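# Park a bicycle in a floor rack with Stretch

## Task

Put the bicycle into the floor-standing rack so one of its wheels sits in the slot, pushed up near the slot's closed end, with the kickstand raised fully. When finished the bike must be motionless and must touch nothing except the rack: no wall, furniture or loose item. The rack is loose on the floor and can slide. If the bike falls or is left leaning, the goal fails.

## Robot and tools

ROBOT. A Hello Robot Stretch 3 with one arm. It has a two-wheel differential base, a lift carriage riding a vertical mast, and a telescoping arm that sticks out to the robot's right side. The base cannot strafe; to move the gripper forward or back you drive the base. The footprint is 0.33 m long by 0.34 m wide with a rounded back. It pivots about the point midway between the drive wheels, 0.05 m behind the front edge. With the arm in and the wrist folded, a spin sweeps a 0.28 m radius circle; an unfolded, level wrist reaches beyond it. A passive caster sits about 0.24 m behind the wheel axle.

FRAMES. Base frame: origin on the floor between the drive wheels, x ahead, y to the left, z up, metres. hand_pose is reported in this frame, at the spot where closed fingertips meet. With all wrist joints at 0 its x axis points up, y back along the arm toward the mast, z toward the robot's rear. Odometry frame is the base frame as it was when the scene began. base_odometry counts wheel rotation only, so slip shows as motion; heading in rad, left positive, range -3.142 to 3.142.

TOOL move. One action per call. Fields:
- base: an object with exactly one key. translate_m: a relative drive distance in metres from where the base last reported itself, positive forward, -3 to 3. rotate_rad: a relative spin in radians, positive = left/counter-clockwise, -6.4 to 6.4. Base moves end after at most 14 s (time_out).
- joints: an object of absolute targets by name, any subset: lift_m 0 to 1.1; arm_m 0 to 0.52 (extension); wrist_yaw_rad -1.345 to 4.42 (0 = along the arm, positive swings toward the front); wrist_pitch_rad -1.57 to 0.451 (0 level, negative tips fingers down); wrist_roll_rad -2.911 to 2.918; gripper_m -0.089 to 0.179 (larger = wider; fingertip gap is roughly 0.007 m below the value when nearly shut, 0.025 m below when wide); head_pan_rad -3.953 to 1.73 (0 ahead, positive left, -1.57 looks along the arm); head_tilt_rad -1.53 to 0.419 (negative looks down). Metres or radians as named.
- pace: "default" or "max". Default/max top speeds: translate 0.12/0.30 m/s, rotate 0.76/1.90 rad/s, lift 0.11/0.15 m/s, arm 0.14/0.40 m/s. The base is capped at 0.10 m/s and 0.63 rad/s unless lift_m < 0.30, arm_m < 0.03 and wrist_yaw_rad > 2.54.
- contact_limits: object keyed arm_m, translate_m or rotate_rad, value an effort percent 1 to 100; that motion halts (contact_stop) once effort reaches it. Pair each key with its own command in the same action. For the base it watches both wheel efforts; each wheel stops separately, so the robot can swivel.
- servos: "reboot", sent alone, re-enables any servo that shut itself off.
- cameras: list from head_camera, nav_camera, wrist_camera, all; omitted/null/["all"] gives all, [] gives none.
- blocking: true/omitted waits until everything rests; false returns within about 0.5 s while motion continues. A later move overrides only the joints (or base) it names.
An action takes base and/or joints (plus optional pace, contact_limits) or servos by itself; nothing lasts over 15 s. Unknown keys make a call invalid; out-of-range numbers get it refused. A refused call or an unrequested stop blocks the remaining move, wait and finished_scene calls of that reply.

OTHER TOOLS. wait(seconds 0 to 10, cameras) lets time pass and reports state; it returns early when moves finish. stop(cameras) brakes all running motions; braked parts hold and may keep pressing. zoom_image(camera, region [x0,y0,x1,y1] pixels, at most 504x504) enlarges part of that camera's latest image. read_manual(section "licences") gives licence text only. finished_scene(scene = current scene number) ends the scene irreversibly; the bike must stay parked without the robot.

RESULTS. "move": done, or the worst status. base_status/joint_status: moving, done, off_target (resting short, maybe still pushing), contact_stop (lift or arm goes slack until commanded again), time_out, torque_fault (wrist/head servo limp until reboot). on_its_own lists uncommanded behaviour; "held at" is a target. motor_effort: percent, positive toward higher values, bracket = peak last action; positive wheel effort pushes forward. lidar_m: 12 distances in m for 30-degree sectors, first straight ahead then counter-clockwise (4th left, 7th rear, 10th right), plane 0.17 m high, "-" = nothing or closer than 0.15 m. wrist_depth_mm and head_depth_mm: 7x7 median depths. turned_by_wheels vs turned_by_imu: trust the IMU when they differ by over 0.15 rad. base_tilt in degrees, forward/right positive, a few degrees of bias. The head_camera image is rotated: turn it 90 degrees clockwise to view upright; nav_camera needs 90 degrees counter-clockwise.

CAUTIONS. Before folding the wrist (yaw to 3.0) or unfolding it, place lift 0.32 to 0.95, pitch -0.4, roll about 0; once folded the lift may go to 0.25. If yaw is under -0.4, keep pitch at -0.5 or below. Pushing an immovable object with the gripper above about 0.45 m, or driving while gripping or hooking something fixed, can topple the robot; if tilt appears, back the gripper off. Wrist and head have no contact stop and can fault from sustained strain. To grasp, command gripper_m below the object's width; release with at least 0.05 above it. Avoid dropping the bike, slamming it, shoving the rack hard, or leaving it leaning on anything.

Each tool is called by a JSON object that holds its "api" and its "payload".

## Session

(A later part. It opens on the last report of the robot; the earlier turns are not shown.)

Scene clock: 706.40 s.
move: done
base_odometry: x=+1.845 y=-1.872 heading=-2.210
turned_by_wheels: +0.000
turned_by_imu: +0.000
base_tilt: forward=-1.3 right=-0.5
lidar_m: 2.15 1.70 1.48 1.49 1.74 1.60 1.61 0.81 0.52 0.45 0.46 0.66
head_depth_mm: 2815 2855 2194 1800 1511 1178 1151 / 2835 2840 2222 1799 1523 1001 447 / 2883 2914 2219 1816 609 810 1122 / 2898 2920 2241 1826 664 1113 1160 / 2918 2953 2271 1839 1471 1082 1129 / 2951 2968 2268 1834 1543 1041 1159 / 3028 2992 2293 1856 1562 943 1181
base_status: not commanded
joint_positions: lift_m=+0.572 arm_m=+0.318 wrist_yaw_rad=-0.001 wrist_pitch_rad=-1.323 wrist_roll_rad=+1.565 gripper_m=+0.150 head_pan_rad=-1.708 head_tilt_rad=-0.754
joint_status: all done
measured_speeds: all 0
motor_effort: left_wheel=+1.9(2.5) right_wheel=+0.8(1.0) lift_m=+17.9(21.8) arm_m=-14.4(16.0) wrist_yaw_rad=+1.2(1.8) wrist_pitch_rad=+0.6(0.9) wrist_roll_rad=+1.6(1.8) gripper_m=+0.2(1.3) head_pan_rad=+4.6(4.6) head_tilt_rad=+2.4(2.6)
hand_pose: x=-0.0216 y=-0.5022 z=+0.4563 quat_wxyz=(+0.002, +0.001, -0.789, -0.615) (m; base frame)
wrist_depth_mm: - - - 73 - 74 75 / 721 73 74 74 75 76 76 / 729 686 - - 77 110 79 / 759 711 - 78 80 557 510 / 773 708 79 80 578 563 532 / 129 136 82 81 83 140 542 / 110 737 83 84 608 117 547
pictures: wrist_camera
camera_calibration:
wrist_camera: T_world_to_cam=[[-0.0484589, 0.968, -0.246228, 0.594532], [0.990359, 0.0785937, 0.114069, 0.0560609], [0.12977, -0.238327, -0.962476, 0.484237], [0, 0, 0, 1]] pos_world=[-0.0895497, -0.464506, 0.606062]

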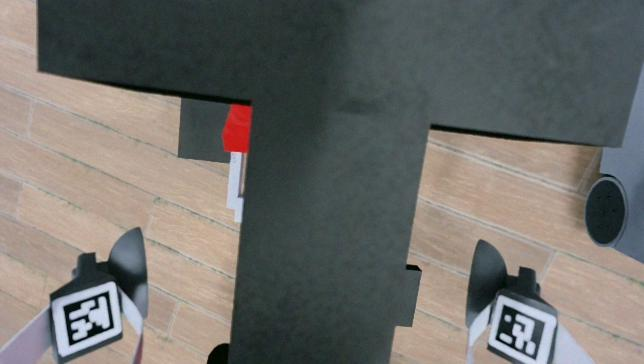

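{"api": "move", "payload": {"joints": {"gripper_m": -0.02}, "cameras": ["wrist_camera", "head_camera"]}}

Scene clock: 711.53 s.
move: done
base_odometry: x=+1.845 y=-1.872 heading=-2.210
turned_by_wheels: +0.000
turned_by_imu: +0.000
base_tilt: forward=-1.4 right=-0.4
lidar_m: 2.16 1.70 1.48 1.49 1.74 1.60 1.61 0.81 0.52 0.45 0.46 0.66
head_depth_mm: 2821 2850 2193 1790 1513 1181 1154 / 2850 2859 2216 1806 1515 1004 447 / 2880 2888 2229 1809 609 811 1126 / 2937 2922 2233 1823 663 1161 1162 / 2934 2923 2269 1835 1471 1080 1130 / 2931 2976 2278 1845 1543 1041 1157 / 2986 2990 2285 1846 1547 945 1178
base_status: not commanded
joint_positions: lift_m=+0.572 arm_m=+0.318 wrist_yaw_rad=-0.001 wrist_pitch_rad=-1.323 wrist_roll_rad=+1.573 gripper_m=-0.018 head_pan_rad=-1.708 head_tilt_rad=-0.754
joint_status: all done
measured_speeds: all 0
motor_effort: left_wheel=+2.3(2.4) right_wheel=+0.7(0.9) lift_m=+19.4(20.1) arm_m=-13.5(14.9) wrist_yaw_rad=+1.6(2.1) wrist_pitch_rad=+0.5(0.7) wrist_roll_rad=-1.2(1.8) gripper_m=-31.5(100.0) head_pan_rad=+3.4(4.6) head_tilt_rad=+1.9(2.4)
hand_pose: x=-0.0216 y=-0.5022 z=+0.4563 quat_wxyz=(-0.001, -0.001, -0.789, -0.615) (m; base frame)
wrist_depth_mm: - - - 73 - 74 75 / 731 73 74 74 75 76 76 / 715 688 - - 77 538 81 / 745 709 - 78 80 555 508 / 776 718 79 80 578 562 541 / 784 744 82 82 123 572 542 / 818 115 84 84 120 580 550
pictures: head_camera (sideways), wrist_camera
camera_calibration:
head_camera: T_world_to_cam=[[0.140171, 0.675732, -0.723698, 0.967142], [0.987264, -0.150934, 0.0502898, -0.0688645], [-0.0752482, -0.72153, -0.688282, 0.857603], [0, 0, 0, 1]] pos_world=[-0.00304455, -0.0451369, 1.29365]
wrist_camera: T_world_to_cam=[[-0.039691, 0.968389, -0.246265, 0.594916], [0.990752, 0.0701446, 0.116149, 0.050883], [0.129751, -0.239377, -0.962218, 0.483594], [0, 0, 0, 1]] pos_world=[-0.0895466, -0.463918, 0.605919]

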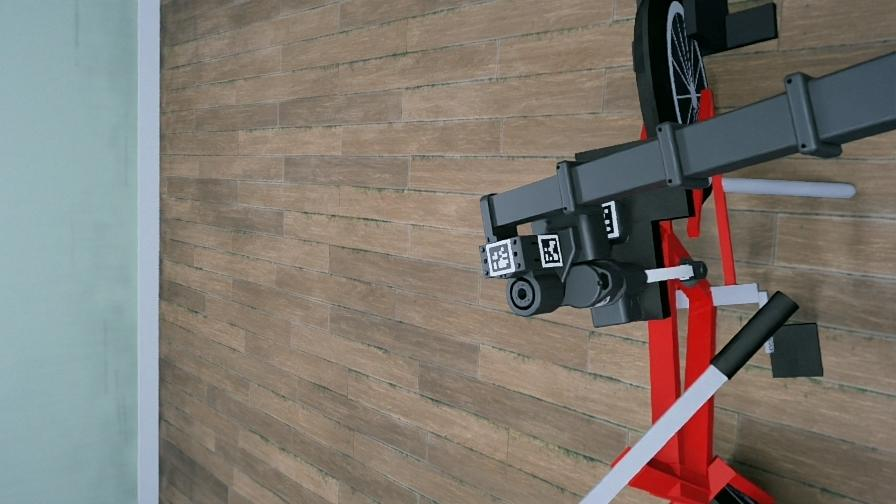

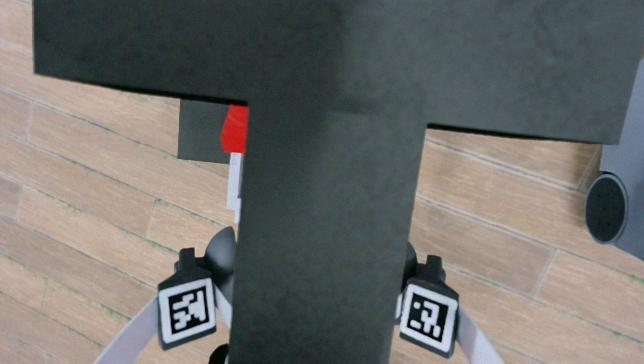

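{"api": "move", "payload": {"joints": {"gripper_m": 0.15}, "cameras": []}}

{"api": "move", "payload": {"joints": {"lift_m": 0.64}, "cameras": []}}

{"api": "move", "payload": {"base": {"translate_m": 0.085}, "joints": {"head_pan_rad": -1.5, "head_tilt_rad": -0.75}, "cameras": ["head_camera", "wrist_camera"]}}

Scene clock: 756.20 s.
move: done
base_odometry: x=+1.845 y=-1.872 heading=-2.210
turned_by_wheels: +0.000
turned_by_imu: +0.000
base_tilt: forward=-1.3 right=-0.4
lidar_m: 2.14 1.69 1.48 1.49 1.74 1.60 1.61 0.81 0.52 0.45 0.46 0.66
head_depth_mm: 2833 2844 2199 1789 1511 1183 1152 / 2816 2870 2216 1792 1523 1002 447 / 2901 2898 2228 1803 608 812 1124 / 2908 2915 2248 1824 663 1113 1164 / 2947 2919 2259 1833 1476 1082 1128 / 2937 2959 2267 1843 1548 1044 1155 / 2992 3005 2290 1854 1563 943 1182
base_status: not commanded
joint_positions: lift_m=+0.572 arm_m=+0.318 wrist_yaw_rad=-0.001 wrist_pitch_rad=-1.323 wrist_roll_rad=+1.572 gripper_m=+0.150 head_pan_rad=-1.708 head_tilt_rad=-0.754
joint_status: all done
measured_speeds: all 0
motor_effort: left_wheel=+1.4(2.6) right_wheel=+0.6(1.1) lift_m=+21.5(21.7) arm_m=-12.7(13.8) wrist_yaw_rad=+1.7(2.6) wrist_pitch_rad=+0.7(0.9) wrist_roll_rad=-1.1(1.7) gripper_m=+0.3(82.5) head_pan_rad=+3.6(4.5) head_tilt_rad=+2.0(2.6)
hand_pose: x=-0.0216 y=-0.5022 z=+0.4563 quat_wxyz=(-0.001, -0.001, -0.789, -0.615) (m; base frame)
wrist_depth_mm: - - - 73 - 74 75 / 726 73 74 74 75 76 76 / 734 696 - - 77 538 79 / 754 704 - 78 79 556 505 / 771 708 79 80 584 569 538 / 129 136 82 81 445 140 552 / 110 746 84 84 614 117 543
pictures: none
No camera images: "cameras" was empty.

Scene clock: 757.67 s.
move: done
base_odometry: x=+1.845 y=-1.872 heading=-2.210
turned_by_wheels: +0.000
turned_by_imu: +0.000
base_tilt: forward=-1.3 right=-0.4
lidar_m: 2.15 1.70 1.48 1.49 1.75 1.60 1.60 0.81 0.52 0.45 0.46 0.66
head_depth_mm: 2816 2834 2197 1794 1512 1180 1115 / 2818 2879 2213 1804 1512 446 396 / 2861 2872 2219 1815 535 831 1146 / 2909 2951 2251 611 675 1160 1162 / 2913 2955 2262 1841 1444 1078 1125 / 2966 2980 2266 1837 1546 1042 1156 / 2978 3016 2274 1853 1560 942 1178
base_status: not commanded
joint_positions: lift_m=+0.640 arm_m=+0.318 wrist_yaw_rad=-0.001 wrist_pitch_rad=-1.323 wrist_roll_rad=+1.572 gripper_m=+0.150 head_pan_rad=-1.708 head_tilt_rad=-0.754
joint_status: all done
measured_speeds: all 0
motor_effort: left_wheel=+1.9(2.4) right_wheel=+0.7(0.9) lift_m=+35.2(40.5) arm_m=-13.2(13.2) wrist_yaw_rad=+0.5(2.1) wrist_pitch_rad=+0.5(0.8) wrist_roll_rad=-0.8(1.2) gripper_m=-0.2(1.4) head_pan_rad=+4.0(4.7) head_tilt_rad=+2.2(2.2)
hand_pose: x=-0.0216 y=-0.5022 z=+0.5243 quat_wxyz=(-0.001, -0.001, -0.789, -0.615) (m; base frame)
wrist_depth_mm: 793 739 134 135 136 137 564 / 808 746 137 138 139 141 568 / 823 766 472 142 143 587 514 / 830 788 729 145 634 619 507 / 858 784 745 148 646 627 573 / 129 136 771 152 518 139 611 / 110 817 787 156 687 117 610
pictures: none
No camera images: "cameras" was empty.

Scene clock: 759.63 s.
move: done
base_odometry: x=+1.794 y=-1.940 heading=-2.210
turned_by_wheels: +0.000
turned_by_imu: +0.000
base_tilt: forward=-1.3 right=-0.4
lidar_m: 2.07 1.66 1.46 1.46 1.71 1.69 1.69 0.74 0.55 0.44 0.59 2.06
head_depth_mm: 2823 2851 2198 1795 855 443 387 / 2907 2864 2203 1713 605 990 1139 / 2976 2874 2225 636 668 1018 1158 / 3061 2910 2251 1818 1503 1252 1143 / 3141 2926 2254 1832 1511 1279 1167 / 3223 2970 2276 1788 1553 1139 1170 / 3130 3002 2298 1846 1560 1342 1176
base_status: done
joint_positions: lift_m=+0.640 arm_m=+0.318 wrist_yaw_rad=-0.001 wrist_pitch_rad=-1.323 wrist_roll_rad=+1.572 gripper_m=+0.150 head_pan_rad=-1.508 head_tilt_rad=-0.754
joint_status: all done
measured_speeds: all 0
motor_effort: left_wheel=+2.8(7.1) right_wheel=+1.7(5.2) lift_m=+35.8(36.6) arm_m=-11.5(12.7) wrist_yaw_rad=+0.9(2.2) wrist_pitch_rad=+0.5(0.8) wrist_roll_rad=-0.9(1.3) gripper_m=+0.7(1.7) head_pan_rad=+4.1(6.0) head_tilt_rad=+1.8(2.7)
hand_pose: x=-0.0216 y=-0.5022 z=+0.5243 quat_wxyz=(-0.001, -0.001, -0.789, -0.615) (m; base frame)
wrist_depth_mm: 787 733 681 137 139 590 561 / 817 748 466 140 598 605 569 / 821 768 723 144 619 612 518 / 832 777 736 147 644 623 511 / 863 791 749 205 507 631 572 / 129 136 772 685 686 140 601 / 110 810 788 707 689 117 604
pictures: head_camera (sideways), wrist_camera
camera_calibration:
head_camera: T_world_to_cam=[[0.00320847, 0.69011, -0.723698, 0.967978], [0.997576, 0.0480995, 0.0502898, -0.0689274], [0.0695149, -0.722105, -0.688282, 0.85672], [0, 0, 0, 1]] pos_world=[0.00609978, -0.046054, 1.29365]
wrist_camera: T_world_to_cam=[[-0.0408137, 0.968324, -0.246339, 0.611667], [0.990706, 0.0712353, 0.115874, 0.043676], [0.129752, -0.239321, -0.962232, 0.54906], [0, 0, 0, 1]] pos_world=[-0.0895473, -0.464002, 0.67394]

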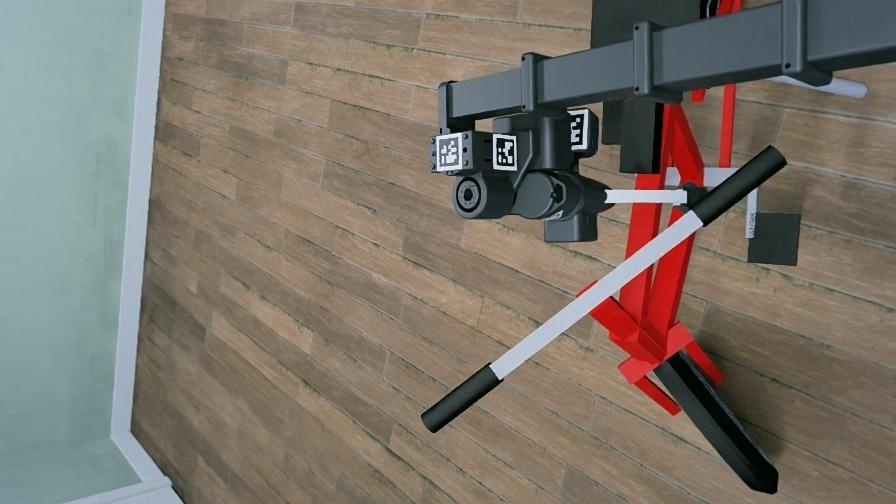

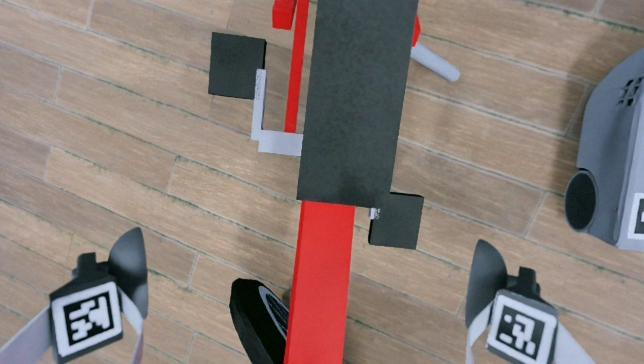

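{"api": "move", "payload": {"base": {"translate_m": 0.01}, "joints": {"arm_m": 0.308}, "cameras": []}}

{"api": "move", "payload": {"joints": {"lift_m": 0.532}, "cameras": ["wrist_camera"]}}

Scene clock: 769.00 s.
move: done
base_odometry: x=+1.789 y=-1.948 heading=-2.210
turned_by_wheels: +0.000
turned_by_imu: +0.000
base_tilt: forward=-1.3 right=-0.4
lidar_m: 2.06 1.67 1.46 1.45 1.71 1.69 1.70 0.74 0.55 0.44 0.59 2.06
head_depth_mm: 2823 2848 2204 1798 854 444 388 / 2869 2861 2215 1714 592 998 1139 / 2972 2875 2225 1815 623 1041 1145 / 3084 2927 2257 1819 1507 1253 1147 / 3144 2961 2265 1833 1473 1256 1169 / 3227 2969 2268 1796 1545 1264 1174 / 3130 3009 2269 1844 1556 1339 1174
base_status: done
joint_positions: lift_m=+0.640 arm_m=+0.308 wrist_yaw_rad=-0.001 wrist_pitch_rad=-1.323 wrist_roll_rad=+1.572 gripper_m=+0.150 head_pan_rad=-1.508 head_tilt_rad=-0.754
joint_status: all done
measured_speeds: all 0
motor_effort: left_wheel=+2.9(6.6) right_wheel=+2.1(5.0) lift_m=+34.9(35.9) arm_m=-15.8(20.6) wrist_yaw_rad=+0.7(1.8) wrist_pitch_rad=+0.6(0.6) wrist_roll_rad=-0.9(1.3) gripper_m=+0.3(0.9) head_pan_rad=+4.1(4.9) head_tilt_rad=+1.9(2.1)
hand_pose: x=-0.0216 y=-0.4922 z=+0.5243 quat_wxyz=(-0.001, -0.001, -0.789, -0.614) (m; base frame)
wrist_depth_mm: 789 740 682 139 617 592 566 / 807 747 466 143 624 598 561 / 819 758 731 146 636 607 497 / 829 780 736 149 651 621 493 / 860 788 747 675 650 626 552 / 128 136 764 694 686 139 611 / 110 824 784 712 696 117 609
pictures: none
No camera images: "cameras" was empty.

Scene clock: 770.80 s.
move: done
base_odometry: x=+1.789 y=-1.948 heading=-2.210
turned_by_wheels: +0.000
turned_by_imu: +0.000
base_tilt: forward=-1.3 right=-0.4
lidar_m: 2.06 1.66 1.46 1.46 1.72 1.69 1.70 0.74 0.55 0.44 0.59 2.05
head_depth_mm: 2840 2853 2194 1788 1502 819 498 / 2872 2867 2228 1799 669 582 1118 / 2964 2853 2215 1817 673 864 1144 / 3038 2923 2253 1830 1527 1252 1144 / 3151 2926 2262 1836 1477 1254 1170 / 3262 2970 2287 1805 1550 1263 1173 / 3144 2984 2304 1850 1552 1342 1173
base_status: not commanded
joint_positions: lift_m=+0.532 arm_m=+0.308 wrist_yaw_rad=-0.001 wrist_pitch_rad=-1.323 wrist_roll_rad=+1.572 gripper_m=+0.150 head_pan_rad=-1.508 head_tilt_rad=-0.754
joint_status: all done
measured_speeds: all 0
motor_effort: left_wheel=+2.4(3.8) right_wheel=+1.9(2.2) lift_m=+17.4(31.0) arm_m=-12.9(15.3) wrist_yaw_rad=+1.5(2.2) wrist_pitch_rad=+0.3(0.7) wrist_roll_rad=-0.9(1.4) gripper_m=+0.1(1.5) head_pan_rad=+4.2(4.6) head_tilt_rad=+1.8(2.6)
hand_pose: x=-0.0216 y=-0.4923 z=+0.4163 quat_wxyz=(-0.001, -0.001, -0.789, -0.614) (m; base frame)
wrist_depth_mm: - - - 533 506 494 473 / - - - 551 528 501 480 / - - - 378 533 511 491 / - - - 571 541 525 494 / - - - 586 402 523 504 / - 122 - 606 568 140 511 / 110 116 98 604 581 117 510
pictures: wrist_camera
camera_calibration:
wrist_camera: T_world_to_cam=[[-0.0408141, 0.968274, -0.246535, 0.575483], [0.990706, 0.071259, 0.11586, 0.0554989], [0.129752, -0.239515, -0.962184, 0.447408], [0, 0, 0, 1]] pos_world=[-0.0895473, -0.454019, 0.565935]

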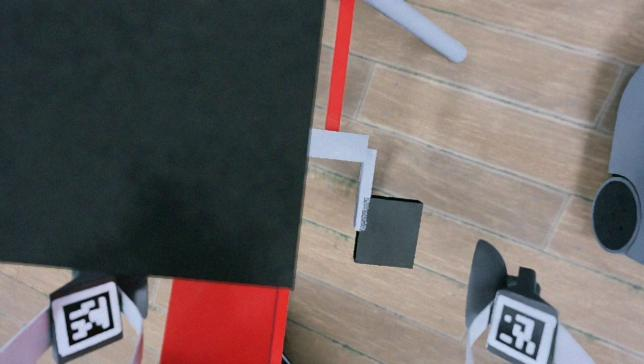

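{"api": "move", "payload": {"joints": {"arm_m": 0.332}, "cameras": ["wrist_camera"]}}

Scene clock: 774.90 s.
move: done
base_odometry: x=+1.789 y=-1.948 heading=-2.210
turned_by_wheels: +0.000
turned_by_imu: +0.000
base_tilt: forward=-1.3 right=-0.4
lidar_m: 2.05 1.66 1.46 1.46 1.72 1.69 1.69 0.74 0.55 0.44 0.59 2.06
head_depth_mm: 2805 2843 2209 1784 1517 818 506 / 2901 2867 2221 1799 667 582 1114 / 2966 2895 2244 1813 696 910 1146 / 3052 2921 2240 1835 1526 1255 1142 / 3111 2945 2252 1832 1475 1256 1170 / 3235 2961 2268 1797 1545 1260 1169 / 3123 3050 2282 1839 1554 1340 1172
base_status: not commanded
joint_positions: lift_m=+0.532 arm_m=+0.332 wrist_yaw_rad=-0.001 wrist_pitch_rad=-1.323 wrist_roll_rad=+1.572 gripper_m=+0.150 head_pan_rad=-1.508 head_tilt_rad=-0.754
joint_status: all done
measured_speeds: all 0
motor_effort: left_wheel=+2.3(2.8) right_wheel=+1.7(1.9) lift_m=+21.4(22.5) arm_m=+15.5(19.5) wrist_yaw_rad=+0.4(1.7) wrist_pitch_rad=+0.7(0.7) wrist_roll_rad=-1.2(1.2) gripper_m=+0.3(1.0) head_pan_rad=+3.8(4.5) head_tilt_rad=+2.4(2.7)
hand_pose: x=-0.0216 y=-0.5163 z=+0.4163 quat_wxyz=(-0.001, -0.001, -0.789, -0.614) (m; base frame)
wrist_depth_mm: - - - - - - 470 / - - - - - - 481 / - - - - - 503 491 / - - - - - 510 494 / - - - - - 521 502 / - 123 - - - 151 513 / 110 684 93 94 580 115 510
pictures: wrist_camera
camera_calibration:
wrist_camera: T_world_to_cam=[[-0.0408143, 0.96827, -0.246552, 0.598739], [0.990706, 0.0712613, 0.115858, 0.0572116], [0.129752, -0.239532, -0.962179, 0.441647], [0, 0, 0, 1]] pos_world=[-0.0895473, -0.478029, 0.565935]

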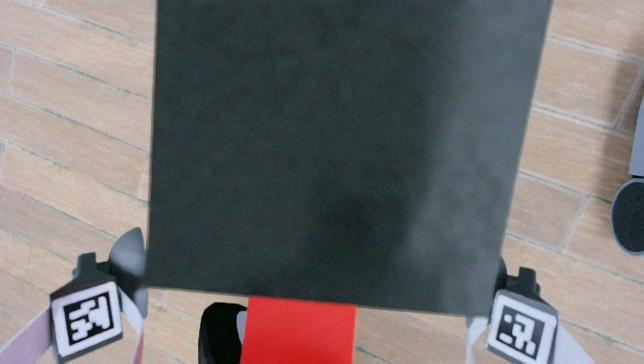

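{"api": "move", "payload": {"joints": {"gripper_m": -0.04}, "cameras": ["wrist_camera", "head_camera"]}}

{"api": "zoom_image", "payload": {"camera": "head_camera", "region": [500, 60, 840, 300]}}

Scene clock: 779.73 s.
move: done
base_odometry: x=+1.789 y=-1.948 heading=-2.210
turned_by_wheels: +0.000
turned_by_imu: +0.000
base_tilt: forward=-1.4 right=-0.4
lidar_m: 2.06 1.66 1.46 1.46 1.71 1.69 1.70 0.74 0.55 0.44 0.59 2.06
head_depth_mm: 2813 2828 2196 1799 1506 819 507 / 2906 2885 2198 1803 669 583 1122 / 2951 2900 2229 1802 695 1038 1143 / 3069 2950 2243 1806 1537 1252 1143 / 3162 2943 2262 1835 1477 1257 1168 / 3243 2961 2276 1781 1553 1265 1173 / 3111 3004 2277 1856 1551 1343 1179
base_status: not commanded
joint_positions: lift_m=+0.532 arm_m=+0.332 wrist_yaw_rad=-0.003 wrist_pitch_rad=-1.313 wrist_roll_rad=+1.578 gripper_m=-0.038 head_pan_rad=-1.508 head_tilt_rad=-0.754
joint_status: all done
measured_speeds: all 0
motor_effort: left_wheel=+2.3(3.2) right_wheel=+1.8(1.9) lift_m=+25.7(26.6) arm_m=+11.2(13.4) wrist_yaw_rad=+2.7(3.8) wrist_pitch_rad=-1.1(2.1) wrist_roll_rad=-2.6(3.2) gripper_m=-32.2(99.2) head_pan_rad=+4.0(4.9) head_tilt_rad=+1.4(2.4)
hand_pose: x=-0.0217 y=-0.5187 z=+0.4167 quat_wxyz=(-0.004, -0.004, -0.792, -0.611) (m; base frame)
wrist_depth_mm: - - - - - - 466 / - - - - - - 474 / - - - - - - 485 / - - - - - 508 490 / - - - - - 521 504 / 762 - - - - 531 506 / 772 111 94 94 122 541 515
pictures: head_camera (sideways), wrist_camera
camera_calibration:
head_camera: T_world_to_cam=[[0.00318326, 0.6901, -0.723707, 0.96799], [0.997574, 0.0481375, 0.05029, -0.0689276], [0.0695425, -0.722112, -0.688272, 0.856706], [0, 0, 0, 1]] pos_world=[0.00610151, -0.0460541, 1.29366]
wrist_camera: T_world_to_cam=[[-0.0329816, 0.966196, -0.255691, 0.60404], [0.991061, 0.0647048, 0.116667, 0.0536904], [0.129268, -0.249557, -0.959693, 0.435206], [0, 0, 0, 1]] pos_world=[-0.0895465, -0.478487, 0.565848]

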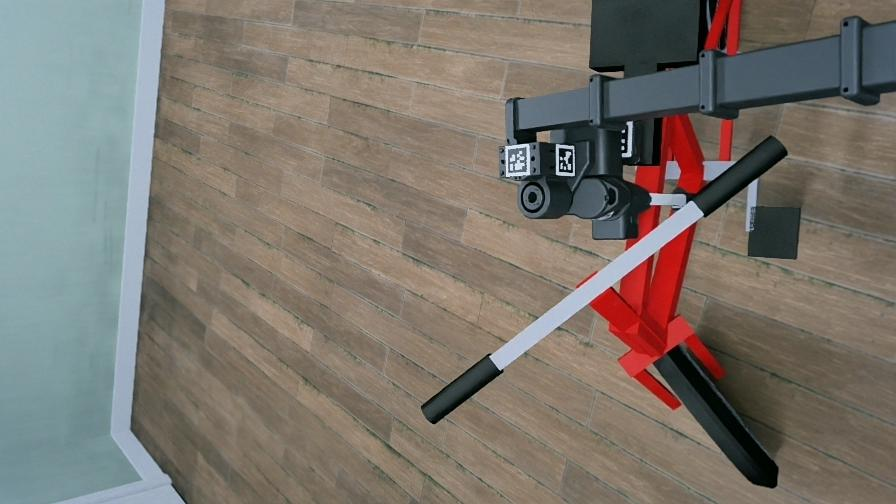

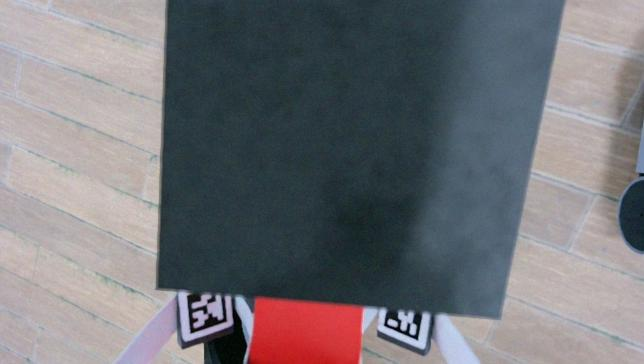

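Scaled by 1.482 from the camera's 896x504 image, which has a finer 1280x720 frame.

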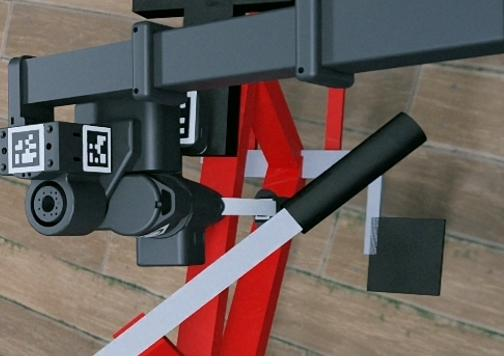

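{"api": "move", "payload": {"joints": {"gripper_m": 0.15}, "cameras": []}}

{"api": "move", "payload": {"joints": {"lift_m": 0.8, "arm_m": 0.34}, "cameras": []}}

{"api": "move", "payload": {"base": {"translate_m": -0.55}, "joints": {"head_pan_rad": -1.2, "head_tilt_rad": -0.95, "wrist_pitch_rad": -1.55, "arm_m": 0.47}, "cameras": ["head_camera", "wrist_camera"]}}

Scene clock: 804.47 s.
move: done
base_odometry: x=+1.789 y=-1.948 heading=-2.210
turned_by_wheels: +0.000
turned_by_imu: +0.000
base_tilt: forward=-1.3 right=-0.4
lidar_m: 2.06 1.66 1.46 1.46 1.72 1.69 1.70 0.74 0.55 0.44 0.59 2.05
head_depth_mm: 2792 2855 2194 1795 1507 818 507 / 2887 2871 2205 1805 669 582 1119 / 2991 2869 2235 1817 695 911 1142 / 3052 2925 2245 1825 1536 1253 1144 / 3158 2967 2257 1828 1478 1257 1173 / 3210 2937 2260 1798 1552 1264 1177 / 3134 2976 2285 1846 1559 1342 1177
base_status: not commanded
joint_positions: lift_m=+0.532 arm_m=+0.332 wrist_yaw_rad=-0.003 wrist_pitch_rad=-1.315 wrist_roll_rad=+1.577 gripper_m=+0.150 head_pan_rad=-1.508 head_tilt_rad=-0.754
joint_status: all done
measured_speeds: all 0
motor_effort: left_wheel=+2.2(3.0) right_wheel=+1.6(1.9) lift_m=+31.9(32.2) arm_m=+5.4(8.8) wrist_yaw_rad=+2.7(4.0) wrist_pitch_rad=-0.8(1.6) wrist_roll_rad=-2.5(3.3) gripper_m=-0.4(82.9) head_pan_rad=+4.4(4.6) head_tilt_rad=+1.6(2.5)
hand_pose: x=-0.0216 y=-0.5181 z=+0.4166 quat_wxyz=(-0.003, -0.003, -0.791, -0.612) (m; base frame)
wrist_depth_mm: - - - - - - 469 / - - - - - - 477 / - - - - - - 487 / - - - - - 508 490 / - - - - - 515 503 / - 123 - - - 146 508 / 110 693 93 94 580 114 508
pictures: none
No camera images: "cameras" was empty.

Scene clock: 807.73 s.
move: done
base_odometry: x=+1.789 y=-1.948 heading=-2.210
turned_by_wheels: +0.000
turned_by_imu: +0.000
base_tilt: forward=-1.3 right=-0.5
lidar_m: 2.06 1.66 1.46 1.46 1.71 1.69 1.70 0.74 0.55 0.44 0.59 2.06
head_depth_mm: 2801 2843 2062 377 337 821 1151 / 2884 2870 500 602 1523 1243 1136 / 2990 2883 512 586 1490 1089 1142 / 3058 2905 2249 1736 1535 1251 1143 / 3145 2945 2258 1831 1479 1256 1171 / 3254 2961 2277 1793 1544 1264 1177 / 3156 3003 2295 1851 1560 1339 1178
base_status: not commanded
joint_positions: lift_m=+0.800 arm_m=+0.340 wrist_yaw_rad=-0.003 wrist_pitch_rad=-1.316 wrist_roll_rad=+1.577 gripper_m=+0.150 head_pan_rad=-1.508 head_tilt_rad=-0.754
joint_status: all done
measured_speeds: all 0
motor_effort: left_wheel=+2.5(3.0) right_wheel=+1.5(1.9) lift_m=+35.6(41.4) arm_m=+14.5(20.9) wrist_yaw_rad=+3.3(3.8) wrist_pitch_rad=-0.8(1.0) wrist_roll_rad=-2.3(2.6) gripper_m=+1.0(1.2) head_pan_rad=+3.9(5.0) head_tilt_rad=+1.6(2.5)
hand_pose: x=-0.0216 y=-0.5259 z=+0.6846 quat_wxyz=(-0.003, -0.003, -0.791, -0.612) (m; base frame)
wrist_depth_mm: 962 915 874 816 280 711 683 / - 918 873 609 381 738 649 / - 944 887 838 760 744 581 / - 972 916 848 785 762 596 / - 973 928 862 811 772 - / 129 136 930 604 833 140 734 / 110 - 971 555 845 117 745
pictures: none
No camera images: "cameras" was empty.

Scene clock: 814.37 s.
move: done
base_odometry: x=+2.116 y=-1.506 heading=-2.210
turned_by_wheels: +0.000
turned_by_imu: +0.000
base_tilt: forward=-1.3 right=-0.4
lidar_m: 2.58 1.84 1.61 1.62 1.33 1.17 1.17 0.68 0.59 0.52 0.52 0.68
head_depth_mm: 2473 627 1651 1502 1357 1187 1106 / 2499 2066 1765 1539 1221 1224 1106 / 2504 2082 1774 1539 1259 1232 979 / 2553 2079 1777 1546 1239 1230 1118 / 2566 2105 1784 917 1316 1236 1121 / 2579 2107 1802 1202 1361 1235 1122 / 2603 2126 1801 1475 1367 1243 1125
base_status: done
joint_positions: lift_m=+0.800 arm_m=+0.470 wrist_yaw_rad=-0.002 wrist_pitch_rad=-1.541 wrist_roll_rad=+1.576 gripper_m=+0.150 head_pan_rad=-1.208 head_tilt_rad=-0.938
joint_status: all done
measured_speeds: all 0
motor_effort: left_wheel=+0.1(5.6) right_wheel=-2.6(7.5) lift_m=+34.5(36.5) arm_m=+10.8(21.3) wrist_yaw_rad=+2.2(4.0) wrist_pitch_rad=-1.7(3.0) wrist_roll_rad=-1.7(2.6) gripper_m=-0.4(1.1) head_pan_rad=+4.6(6.9) head_tilt_rad=-5.7(7.5)
hand_pose: x=-0.0215 y=-0.5981 z=+0.6819 quat_wxyz=(-0.002, -0.003, -0.717, -0.697) (m; base frame)
wrist_depth_mm: 778 782 798 781 798 789 783 / 791 801 801 811 790 796 652 / 815 812 811 825 822 779 666 / 845 820 834 662 835 769 680 / 860 856 837 835 850 853 847 / 129 136 871 658 864 140 865 / 110 884 890 666 881 117 882
pictures: head_camera (sideways), wrist_camera
camera_calibration:
head_camera: T_world_to_cam=[[-0.243829, 0.773146, -0.585485, 0.78939], [0.941939, 0.332507, 0.0468062, -0.0640411], [0.230866, -0.540078, -0.809331, 1.01315], [0, 0, 0, 1]] pos_world=[0.0188978, -0.0418404, 1.28515]
wrist_camera: T_world_to_cam=[[-0.0359692, 0.998885, -0.030562, 0.614608], [0.990875, 0.0396225, 0.12883, 0.00444136], [0.129898, -0.0256492, -0.991196, 0.825241], [0, 0, 0, 1]] pos_world=[-0.0894907, -0.592932, 0.836187]

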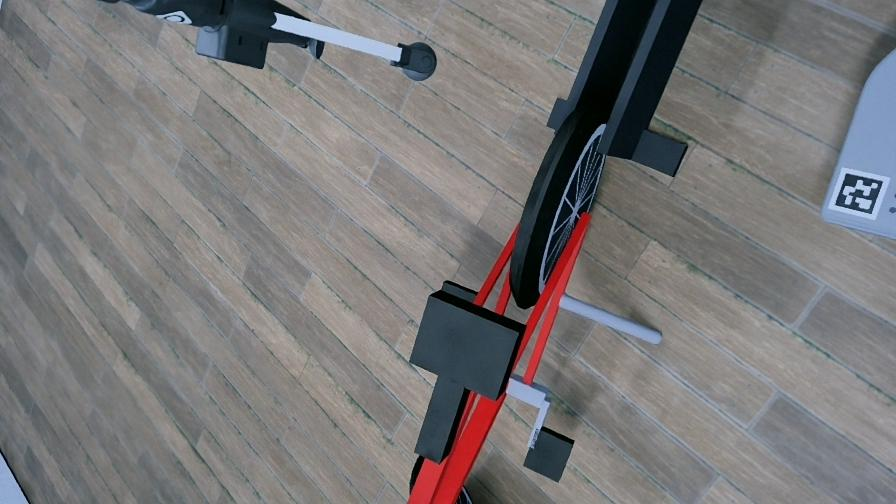

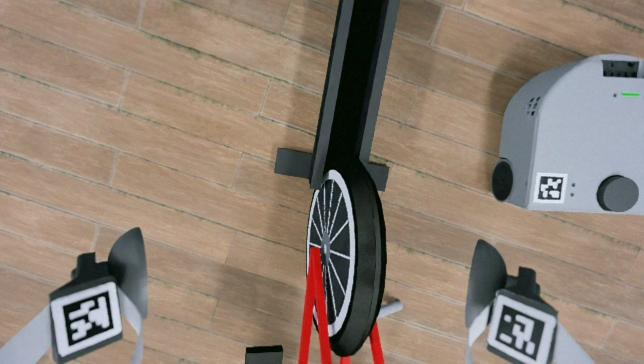

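{"api": "zoom_image", "payload": {"camera": "wrist_camera", "region": [260, 60, 440, 364]}}

{"api": "zoom_image", "payload": {"camera": "wrist_camera", "region": [260, 100, 400, 220]}}

Scaled by 1.658.

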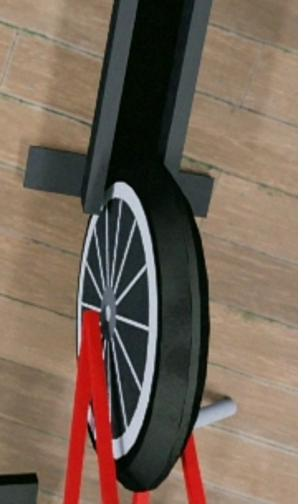

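Scaled by 3.600.

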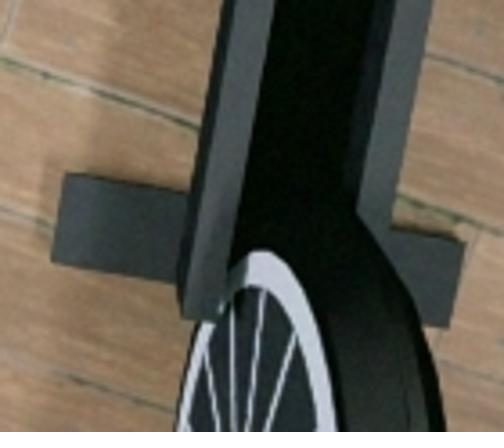

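{"api": "move", "payload": {"base": {"rotate_rad": -0.095}, "cameras": ["wrist_camera"]}}

{"api": "zoom_image", "payload": {"camera": "wrist_camera", "region": [200, 0, 500, 364]}}

Scene clock: 843.33 s.
move: done
base_odometry: x=+2.116 y=-1.506 heading=-2.304
turned_by_wheels: -0.095
turned_by_imu: -0.093
base_tilt: forward=-1.4 right=-0.4
lidar_m: 2.58 1.95 1.62 1.61 1.41 1.17 1.17 1.30 0.59 0.52 0.52 0.67
head_depth_mm: 2476 627 1654 1502 1357 1188 1107 / 2470 2069 1769 1537 1277 1227 1111 / 2500 2079 1765 1539 1211 1224 981 / 2551 2094 1774 1550 1308 1230 1115 / 2555 2100 1787 1549 1231 1236 1119 / 2558 2114 1797 905 1341 1239 1126 / 2598 2148 1804 1192 1345 1242 1125
base_status: done
joint_positions: lift_m=+0.800 arm_m=+0.470 wrist_yaw_rad=-0.002 wrist_pitch_rad=-1.541 wrist_roll_rad=+1.576 gripper_m=+0.150 head_pan_rad=-1.208 head_tilt_rad=-0.938
joint_status: not commanded
measured_speeds: all 0
motor_effort: left_wheel=+2.9(9.0) right_wheel=-4.2(8.8) lift_m=+32.7(33.4) arm_m=+6.7(8.0) wrist_yaw_rad=+2.4(3.0) wrist_pitch_rad=-1.7(1.8) wrist_roll_rad=-2.2(2.3) gripper_m=+0.2(1.0) head_pan_rad=+4.0(4.6) head_tilt_rad=-5.8(6.0)
hand_pose: x=-0.0215 y=-0.5981 z=+0.6819 quat_wxyz=(-0.002, -0.003, -0.717, -0.697) (m; base frame)
wrist_depth_mm: 781 789 784 795 785 790 777 / 803 816 806 791 813 808 662 / 824 813 822 801 822 794 674 / 828 846 837 676 843 772 673 / 847 846 836 849 845 852 841 / 129 136 876 857 870 140 869 / 110 880 890 681 895 117 884
pictures: wrist_camera
camera_calibration:
wrist_camera: T_world_to_cam=[[-0.0359697, 0.998885, -0.0305623, 0.614608], [0.990875, 0.039623, 0.12883, 0.00444168], [0.129898, -0.0256494, -0.991196, 0.825241], [0, 0, 0, 1]] pos_world=[-0.0894907, -0.592932, 0.836187]

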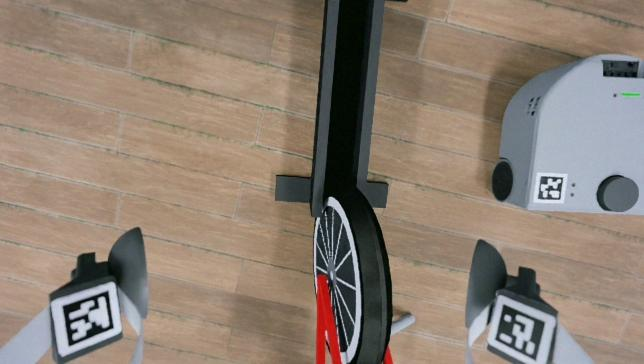

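Scaled by 1.385.

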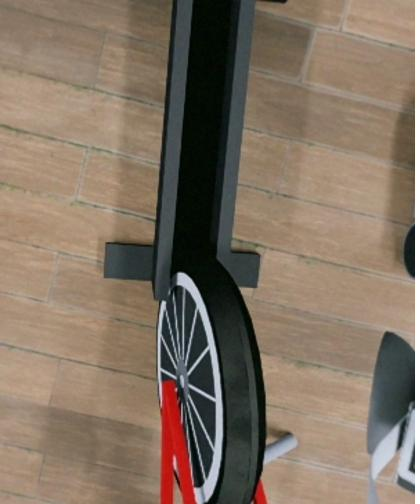

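{"api": "move", "payload": {"base": {"translate_m": 0.59}, "joints": {"wrist_pitch_rad": -1.315, "arm_m": 0.30, "lift_m": 0.70}, "cameras": ["head_camera", "wrist_camera"]}}

Scene clock: 856.03 s.
move: done
base_odometry: x=+1.721 y=-1.944 heading=-2.304
turned_by_wheels: +0.000
turned_by_imu: +0.002
base_tilt: forward=-1.3 right=-0.4
lidar_m: 2.00 1.81 1.51 1.50 1.67 1.75 1.75 0.73 0.52 0.39 0.53 0.53
head_depth_mm: 2503 2060 545 606 1025 1189 1107 / 2484 2063 1769 1484 877 1209 1107 / 2527 2068 1767 1541 1076 1191 981 / 2529 2077 1773 1522 1308 1228 1118 / 2542 2095 1781 1560 1332 1237 1121 / 2575 2114 1796 1558 1381 1247 1122 / 2430 2108 1808 1559 1387 1239 1129
base_status: done
joint_positions: lift_m=+0.700 arm_m=+0.300 wrist_yaw_rad=-0.001 wrist_pitch_rad=-1.318 wrist_roll_rad=+1.575 gripper_m=+0.150 head_pan_rad=-1.208 head_tilt_rad=-0.938
joint_status: all done
measured_speeds: all 0
motor_effort: left_wheel=+2.9(9.2) right_wheel=-0.3(4.3) lift_m=+17.6(28.4) arm_m=-14.4(23.2) wrist_yaw_rad=+1.5(3.1) wrist_pitch_rad=+0.6(1.6) wrist_roll_rad=-1.8(2.3) gripper_m=+0.0(1.7) head_pan_rad=+3.8(4.9) head_tilt_rad=-4.9(6.2)
hand_pose: x=-0.0216 y=-0.4855 z=+0.5845 quat_wxyz=(-0.002, -0.002, -0.790, -0.613) (m; base frame)
wrist_depth_mm: 856 807 760 703 188 637 610 / 868 810 773 712 192 651 534 / 892 826 795 530 196 655 496 / 924 856 792 752 258 671 502 / 953 868 806 765 696 680 586 / 129 136 827 779 728 140 649 / 110 884 858 474 744 117 661
pictures: head_camera (sideways), wrist_camera
camera_calibration:
head_camera: T_world_to_cam=[[-0.244015, 0.773174, -0.585371, 0.789242], [0.941873, 0.332692, 0.0468028, -0.0640364], [0.230935, -0.539924, -0.809414, 1.01326], [0, 0, 0, 1]] pos_world=[0.0189055, -0.0418356, 1.28514]
wrist_camera: T_world_to_cam=[[-0.0372141, 0.967231, -0.251156, 0.612646], [0.990864, 0.0683174, 0.116281, 0.0338792], [0.129628, -0.244534, -0.960937, 0.607702], [0, 0, 0, 1]] pos_world=[-0.0895462, -0.44628, 0.733894]

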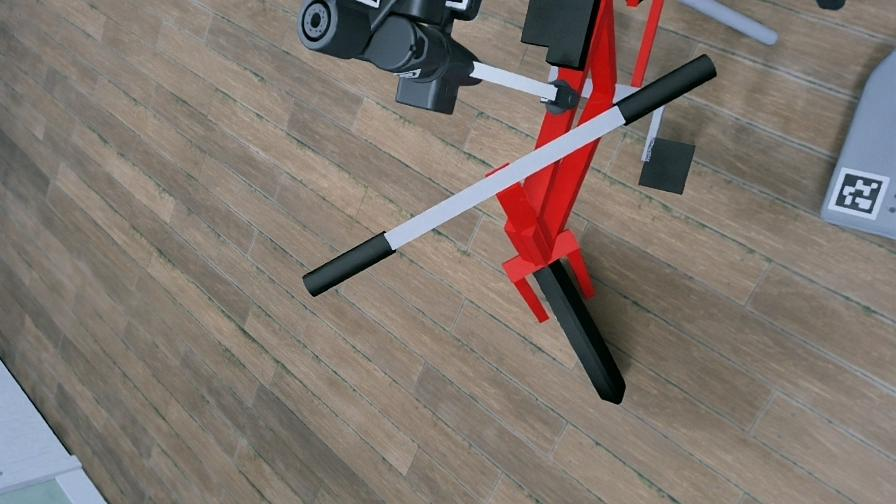

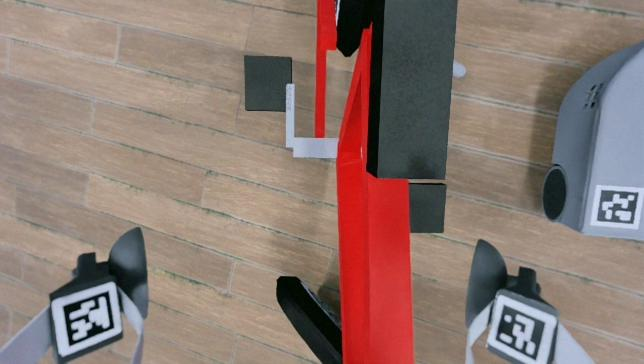

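{"api": "move", "payload": {"joints": {"arm_m": 0.271}, "cameras": []}}

{"api": "move", "payload": {"joints": {"lift_m": 0.577}, "cameras": ["wrist_camera"]}}

Scene clock: 865.87 s.
move: done
base_odometry: x=+1.721 y=-1.944 heading=-2.304
turned_by_wheels: +0.000
turned_by_imu: +0.000
base_tilt: forward=-1.4 right=-0.4
lidar_m: 2.01 1.81 1.51 1.50 1.68 1.75 1.74 0.73 0.52 0.39 0.53 0.53
head_depth_mm: 2488 2062 1761 525 1032 1182 1102 / 2489 2054 1762 1487 860 1203 1114 / 2497 2081 1773 1547 1076 1192 981 / 2519 2091 1776 1521 1307 1229 1118 / 2545 2104 1783 1555 1332 1232 1120 / 2551 2107 1804 1549 1380 1236 1122 / 2428 2123 1809 1565 1384 1243 1124
base_status: not commanded
joint_positions: lift_m=+0.700 arm_m=+0.271 wrist_yaw_rad=-0.001 wrist_pitch_rad=-1.318 wrist_roll_rad=+1.575 gripper_m=+0.150 head_pan_rad=-1.208 head_tilt_rad=-0.938
joint_status: all done
measured_speeds: all 0
motor_effort: left_wheel=+2.2(3.1) right_wheel=+0.0(0.3) lift_m=+18.0(18.0) arm_m=-15.6(19.0) wrist_yaw_rad=+1.4(2.8) wrist_pitch_rad=+0.6(0.7) wrist_roll_rad=-2.0(2.3) gripper_m=+0.9(1.1) head_pan_rad=+3.4(4.3) head_tilt_rad=-5.0(6.1)
hand_pose: x=-0.0216 y=-0.4565 z=+0.5845 quat_wxyz=(-0.002, -0.002, -0.790, -0.613) (m; base frame)
wrist_depth_mm: 850 797 771 194 660 638 614 / 891 823 524 198 670 651 489 / 894 837 795 202 688 656 495 / 914 866 800 767 693 673 499 / 954 862 815 784 720 683 527 / 129 136 838 516 736 140 661 / 110 904 842 467 750 117 118
pictures: none
No camera images: "cameras" was empty.

Scene clock: 867.83 s.
move: done
base_odometry: x=+1.721 y=-1.944 heading=-2.304
turned_by_wheels: +0.000
turned_by_imu: +0.000
base_tilt: forward=-1.3 right=-0.5
lidar_m: 2.00 1.81 1.50 1.50 1.68 1.75 1.75 0.73 0.52 0.39 0.53 0.53
head_depth_mm: 2495 2063 1751 605 798 1169 430 / 2503 2088 1750 1534 754 1206 1111 / 2519 2065 1765 1544 1079 1197 982 / 2531 2092 1775 1520 1308 1229 1114 / 2533 2104 1772 1557 1329 1236 1120 / 2565 2101 1788 1565 1383 1243 1121 / 2430 2121 1808 1569 1389 1245 1124
base_status: not commanded
joint_positions: lift_m=+0.577 arm_m=+0.271 wrist_yaw_rad=-0.001 wrist_pitch_rad=-1.318 wrist_roll_rad=+1.575 gripper_m=+0.150 head_pan_rad=-1.208 head_tilt_rad=-0.938
joint_status: all done
measured_speeds: all 0
motor_effort: left_wheel=+2.5(3.1) right_wheel=-0.1(0.2) lift_m=+17.0(21.8) arm_m=-12.8(15.6) wrist_yaw_rad=+0.8(2.6) wrist_pitch_rad=+0.4(0.9) wrist_roll_rad=-1.8(2.3) gripper_m=+0.4(1.0) head_pan_rad=+3.8(4.8) head_tilt_rad=-5.9(5.9)
hand_pose: x=-0.0216 y=-0.4565 z=+0.4615 quat_wxyz=(-0.002, -0.002, -0.790, -0.613) (m; base frame)
wrist_depth_mm: 716 675 80 80 551 530 509 / 733 683 81 82 564 543 475 / 747 705 - - 573 555 440 / 775 721 85 85 577 557 430 / 784 730 687 142 441 569 424 / 129 136 711 625 618 140 552 / 110 742 728 646 626 117 550
pictures: wrist_camera
camera_calibration:
wrist_camera: T_world_to_cam=[[-0.0372142, 0.967207, -0.251249, 0.553757], [0.990864, 0.0683286, 0.116274, 0.0462094], [0.129628, -0.244626, -0.960913, 0.496547], [0, 0, 0, 1]] pos_world=[-0.0895462, -0.417286, 0.610897]

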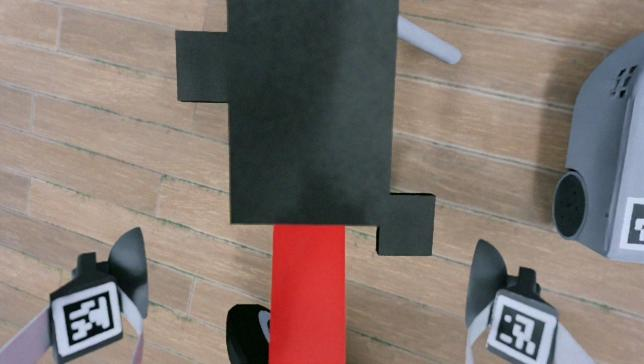

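{"api": "move", "payload": {"joints": {"gripper_m": -0.03}, "cameras": ["wrist_camera"]}}

Scene clock: 873.00 s.
move: done
base_odometry: x=+1.721 y=-1.944 heading=-2.304
turned_by_wheels: +0.000
turned_by_imu: +0.000
base_tilt: forward=-1.3 right=-0.5
lidar_m: 2.00 1.81 1.50 1.50 1.68 1.75 1.74 0.73 0.52 0.38 0.53 0.53
head_depth_mm: 2491 2058 1759 607 797 1173 430 / 2507 2069 1761 1542 853 1204 1108 / 2504 2069 1774 1547 1045 1196 981 / 2530 2096 1784 1512 1312 1235 1113 / 2530 2107 1783 1560 1325 1231 1121 / 2559 2115 1796 1571 1379 1237 1126 / 2440 2120 1804 1564 1387 1247 1125
base_status: not commanded
joint_positions: lift_m=+0.577 arm_m=+0.271 wrist_yaw_rad=-0.001 wrist_pitch_rad=-1.313 wrist_roll_rad=+1.575 gripper_m=-0.029 head_pan_rad=-1.208 head_tilt_rad=-0.938
joint_status: all done
measured_speeds: all 0
motor_effort: left_wheel=+2.6(3.0) right_wheel=-0.1(0.3) lift_m=+27.2(27.2) arm_m=-7.2(10.1) wrist_yaw_rad=+1.1(2.4) wrist_pitch_rad=-0.2(0.8) wrist_roll_rad=-2.1(2.3) gripper_m=-17.4(93.8) head_pan_rad=+4.3(4.6) head_tilt_rad=-5.1(6.1)
hand_pose: x=-0.0216 y=-0.4577 z=+0.4617 quat_wxyz=(-0.002, -0.002, -0.792, -0.611) (m; base frame)
wrist_depth_mm: 710 678 79 79 545 536 507 / 728 704 80 81 565 538 480 / 754 703 - - 572 545 442 / 763 717 - 84 580 556 435 / 783 739 696 142 442 568 428 / 810 750 125 130 600 580 546 / 822 774 122 128 123 587 557
pictures: wrist_camera
camera_calibration:
wrist_camera: T_world_to_cam=[[-0.0372316, 0.966019, -0.255776, 0.556487], [0.990864, 0.0688879, 0.115943, 0.0466857], [0.129623, -0.249123, -0.959758, 0.49379], [0, 0, 0, 1]] pos_world=[-0.0895469, -0.417779, 0.610843]

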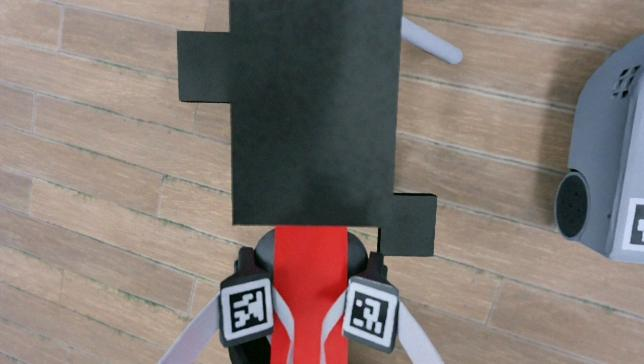

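{"api": "move", "payload": {"joints": {"arm_m": 0.355, "wrist_pitch_rad": -1.43, "lift_m": 0.589, "head_pan_rad": -1.75, "head_tilt_rad": -0.8}, "cameras": ["head_camera"]}}

{"api": "move", "payload": {"joints": {"arm_m": 0.435, "wrist_pitch_rad": -1.545, "lift_m": 0.6}, "cameras": ["head_camera", "nav_camera", "wrist_camera"]}}

{"api": "zoom_image", "payload": {"camera": "head_camera", "region": [520, 0, 820, 300]}}

Scene clock: 880.83 s.
move: off_target
base_odometry: x=+1.721 y=-1.944 heading=-2.305
turned_by_wheels: +0.000
turned_by_imu: -0.001
base_tilt: forward=-1.4 right=-0.5
lidar_m: 2.00 1.81 1.51 1.50 1.68 1.75 1.74 0.74 0.53 0.37 0.53 0.53
head_depth_mm: 2975 2566 2038 1712 1466 1259 1134 / 2913 2594 2058 1709 859 1083 428 / 2950 2603 2073 1730 563 684 1124 / 2908 2624 2079 673 834 1073 1145 / 2898 2652 2104 1632 760 1228 1136 / 2901 2685 2117 1742 1499 961 1157 / 2873 2712 2130 1755 1463 987 1142
base_status: not commanded
joint_positions: lift_m=+0.589 arm_m=+0.355 wrist_yaw_rad=+0.004 wrist_pitch_rad=-1.536 wrist_roll_rad=+1.567 gripper_m=-0.029 head_pan_rad=-1.742 head_tilt_rad=-0.803
joint_status: wrist_pitch_rad off_target (ended at -1.536, target -1.430); the others done
measured_speeds: all 0
on_its_own: wrist_pitch_rad is at rest, and its effort (+19.3) is outside its rest range (-8 to +12)
motor_effort: left_wheel=-2.8(3.4) right_wheel=+9.6(9.6) lift_m=+9.8(50.5) arm_m=+21.2(28.3) wrist_yaw_rad=-4.2(5.1) wrist_pitch_rad=+19.3(20.1) wrist_roll_rad=+0.8(2.1) gripper_m=-15.4(17.7) head_pan_rad=-3.3(6.1) head_tilt_rad=+1.5(3.1)
hand_pose: x=-0.0216 y=-0.4845 z=+0.4708 quat_wxyz=(+0.003, +0.003, -0.719, -0.695) (m; base frame)
wrist_depth_mm: 589 586 588 90 88 589 589 / 602 599 597 104 91 596 451 / 618 612 406 89 92 537 460 / 623 624 626 102 96 560 470 / 644 642 640 148 639 646 483 / 658 655 124 141 142 657 649 / 671 669 119 126 122 668 669
pictures: head_camera (sideways)
camera_calibration:
head_camera: T_world_to_cam=[[0.168811, 0.705085, -0.688736, 0.921406], [0.981197, -0.18655, 0.0495156, -0.0678164], [-0.093571, -0.684144, -0.723319, 0.903283], [0, 0, 0, 1]] pos_world=[-0.00448109, -0.0443445, 1.29133]

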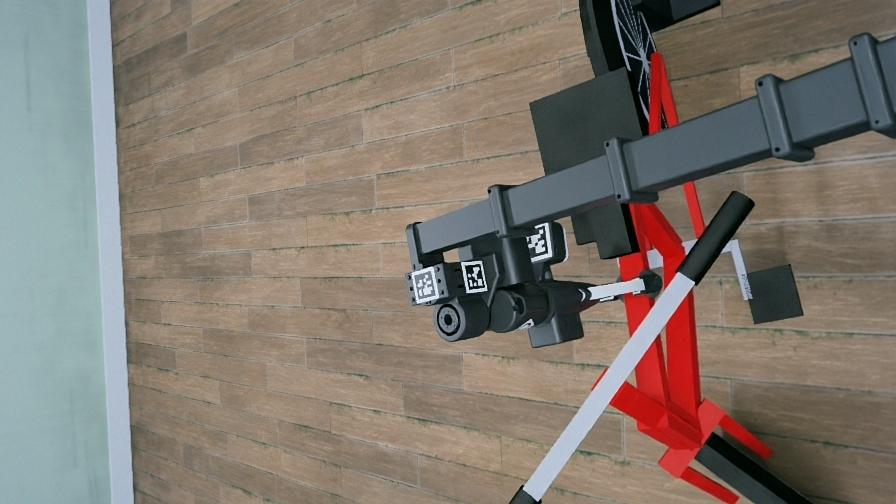

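Scene clock: 882.63 s.
move: contact_stop
base_odometry: x=+1.721 y=-1.944 heading=-2.305
turned_by_wheels: +0.000
turned_by_imu: -0.060
base_tilt: forward=-1.3 right=-0.5
lidar_m: 2.01 1.90 1.52 1.50 1.63 1.75 1.73 0.80 0.56 0.42 0.58 0.60
head_depth_mm: 3002 2585 2048 1708 1181 1278 1136 / 2974 2587 2067 1718 1068 1167 416 / 2941 2618 2089 1728 544 1148 1139 / 2933 2621 2085 695 931 1230 1148 / 2909 2651 2117 729 1035 1256 1149 / 2840 2672 2108 1745 872 1263 1155 / 2834 2692 2135 1756 1501 1032 1160
base_status: not commanded
joint_positions: lift_m=+0.602 arm_m=+0.435 wrist_yaw_rad=+0.006 wrist_pitch_rad=-1.557 wrist_roll_rad=+1.566 gripper_m=-0.029 head_pan_rad=-1.742 head_tilt_rad=-0.803
joint_status: lift_m contact_stop (moved +0.013 of +0.011); the others done
measured_speeds: translate_m=+0.000 rotate_rad=+0.001 lift_m=+0.000 arm_m=+0.000 wrist_yaw_rad=+0.000 wrist_pitch_rad=+0.000 wrist_roll_rad=+0.000 head_pan_rad=+0.000 head_tilt_rad=+0.000
on_its_own: lift_m is slack since a contact_stop
motor_effort: left_wheel=-6.5(7.0) right_wheel=+12.6(13.5) lift_m=+26.5(43.0) arm_m=+20.4(27.8) wrist_yaw_rad=-4.5(6.5) wrist_pitch_rad=+2.1(19.8) wrist_roll_rad=+1.3(1.6) gripper_m=-15.8(16.6) head_pan_rad=-3.2(4.1) head_tilt_rad=+1.9(2.1)
hand_pose: x=-0.0217 y=-0.5592 z=+0.4837 quat_wxyz=(+0.004, +0.004, -0.712, -0.702) (m; base frame)
wrist_depth_mm: 591 596 592 91 94 612 609 / 608 605 420 93 96 623 508 / 623 617 617 94 97 629 483 / 629 633 637 97 101 646 497 / 642 637 651 154 656 665 505 / 663 663 125 131 670 679 679 / 666 665 121 128 125 691 691
pictures: head_camera (sideways), nav_camera (sideways), wrist_camera
camera_calibration:
head_camera: T_world_to_cam=[[0.168841, 0.704985, -0.688832, 0.92153], [0.981186, -0.186607, 0.0495179, -0.0678193], [-0.0936313, -0.684233, -0.723228, 0.903165], [0, 0, 0, 1]] pos_world=[-0.00448418, -0.0443452, 1.29133]
nav_camera: T_world_to_cam=[[-0.11903, -0.713278, 0.690699, -0.854373], [-0.990871, 0.129685, -0.0368359, 0.106551], [-0.0632988, -0.688779, -0.722203, 0.896335], [0, 0, 0, 1]] pos_world=[0.0606185, -0.00584766, 1.24138]
wrist_camera: T_world_to_cam=[[-0.0541887, 0.998415, -0.0151958, 0.56155], [0.990036, 0.0557023, 0.129329, 0.0373177], [0.129971, -0.0080362, -0.991485, 0.63988], [0, 0, 0, 1]] pos_world=[-0.0896819, -0.557596, 0.638138]

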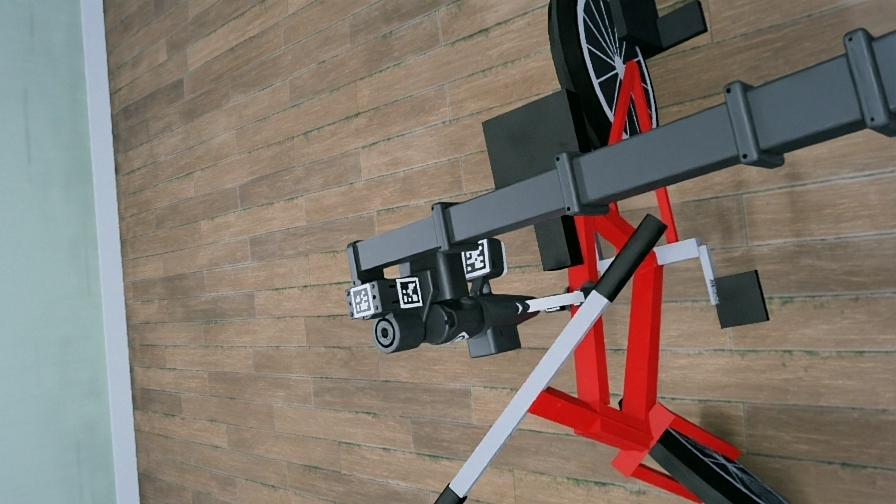

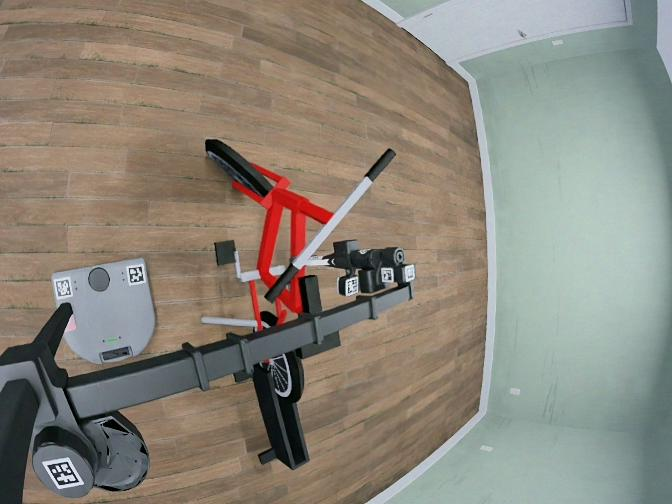

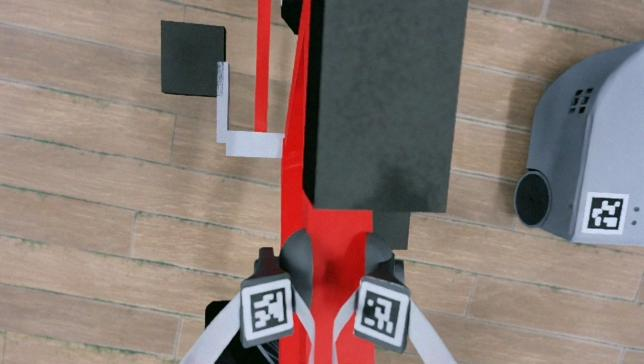

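Scaled by 1.680 from the camera's 896x504 image, which has a finer 1280x720 frame.

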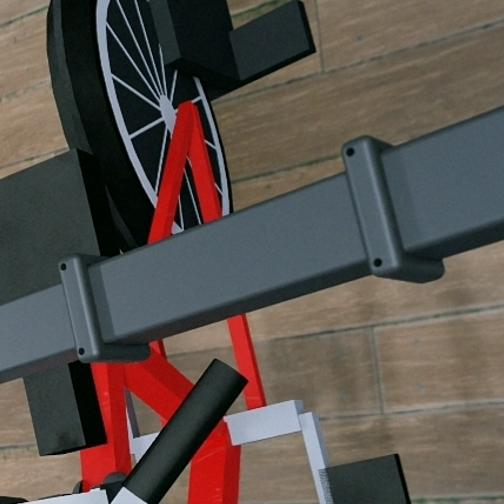

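{"api": "zoom_image", "payload": {"camera": "head_camera", "region": [540, 0, 720, 160]}}

Scaled by 2.800 from the camera's 896x504 image, which has a finer 1280x720 frame.

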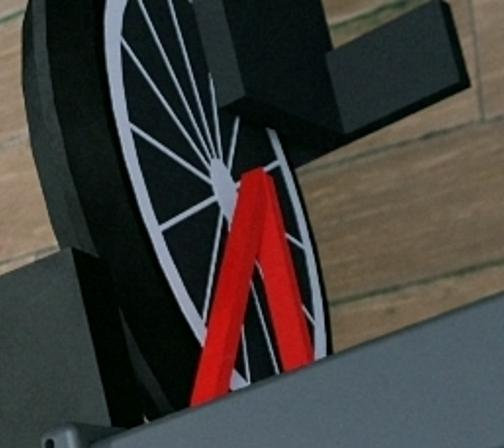

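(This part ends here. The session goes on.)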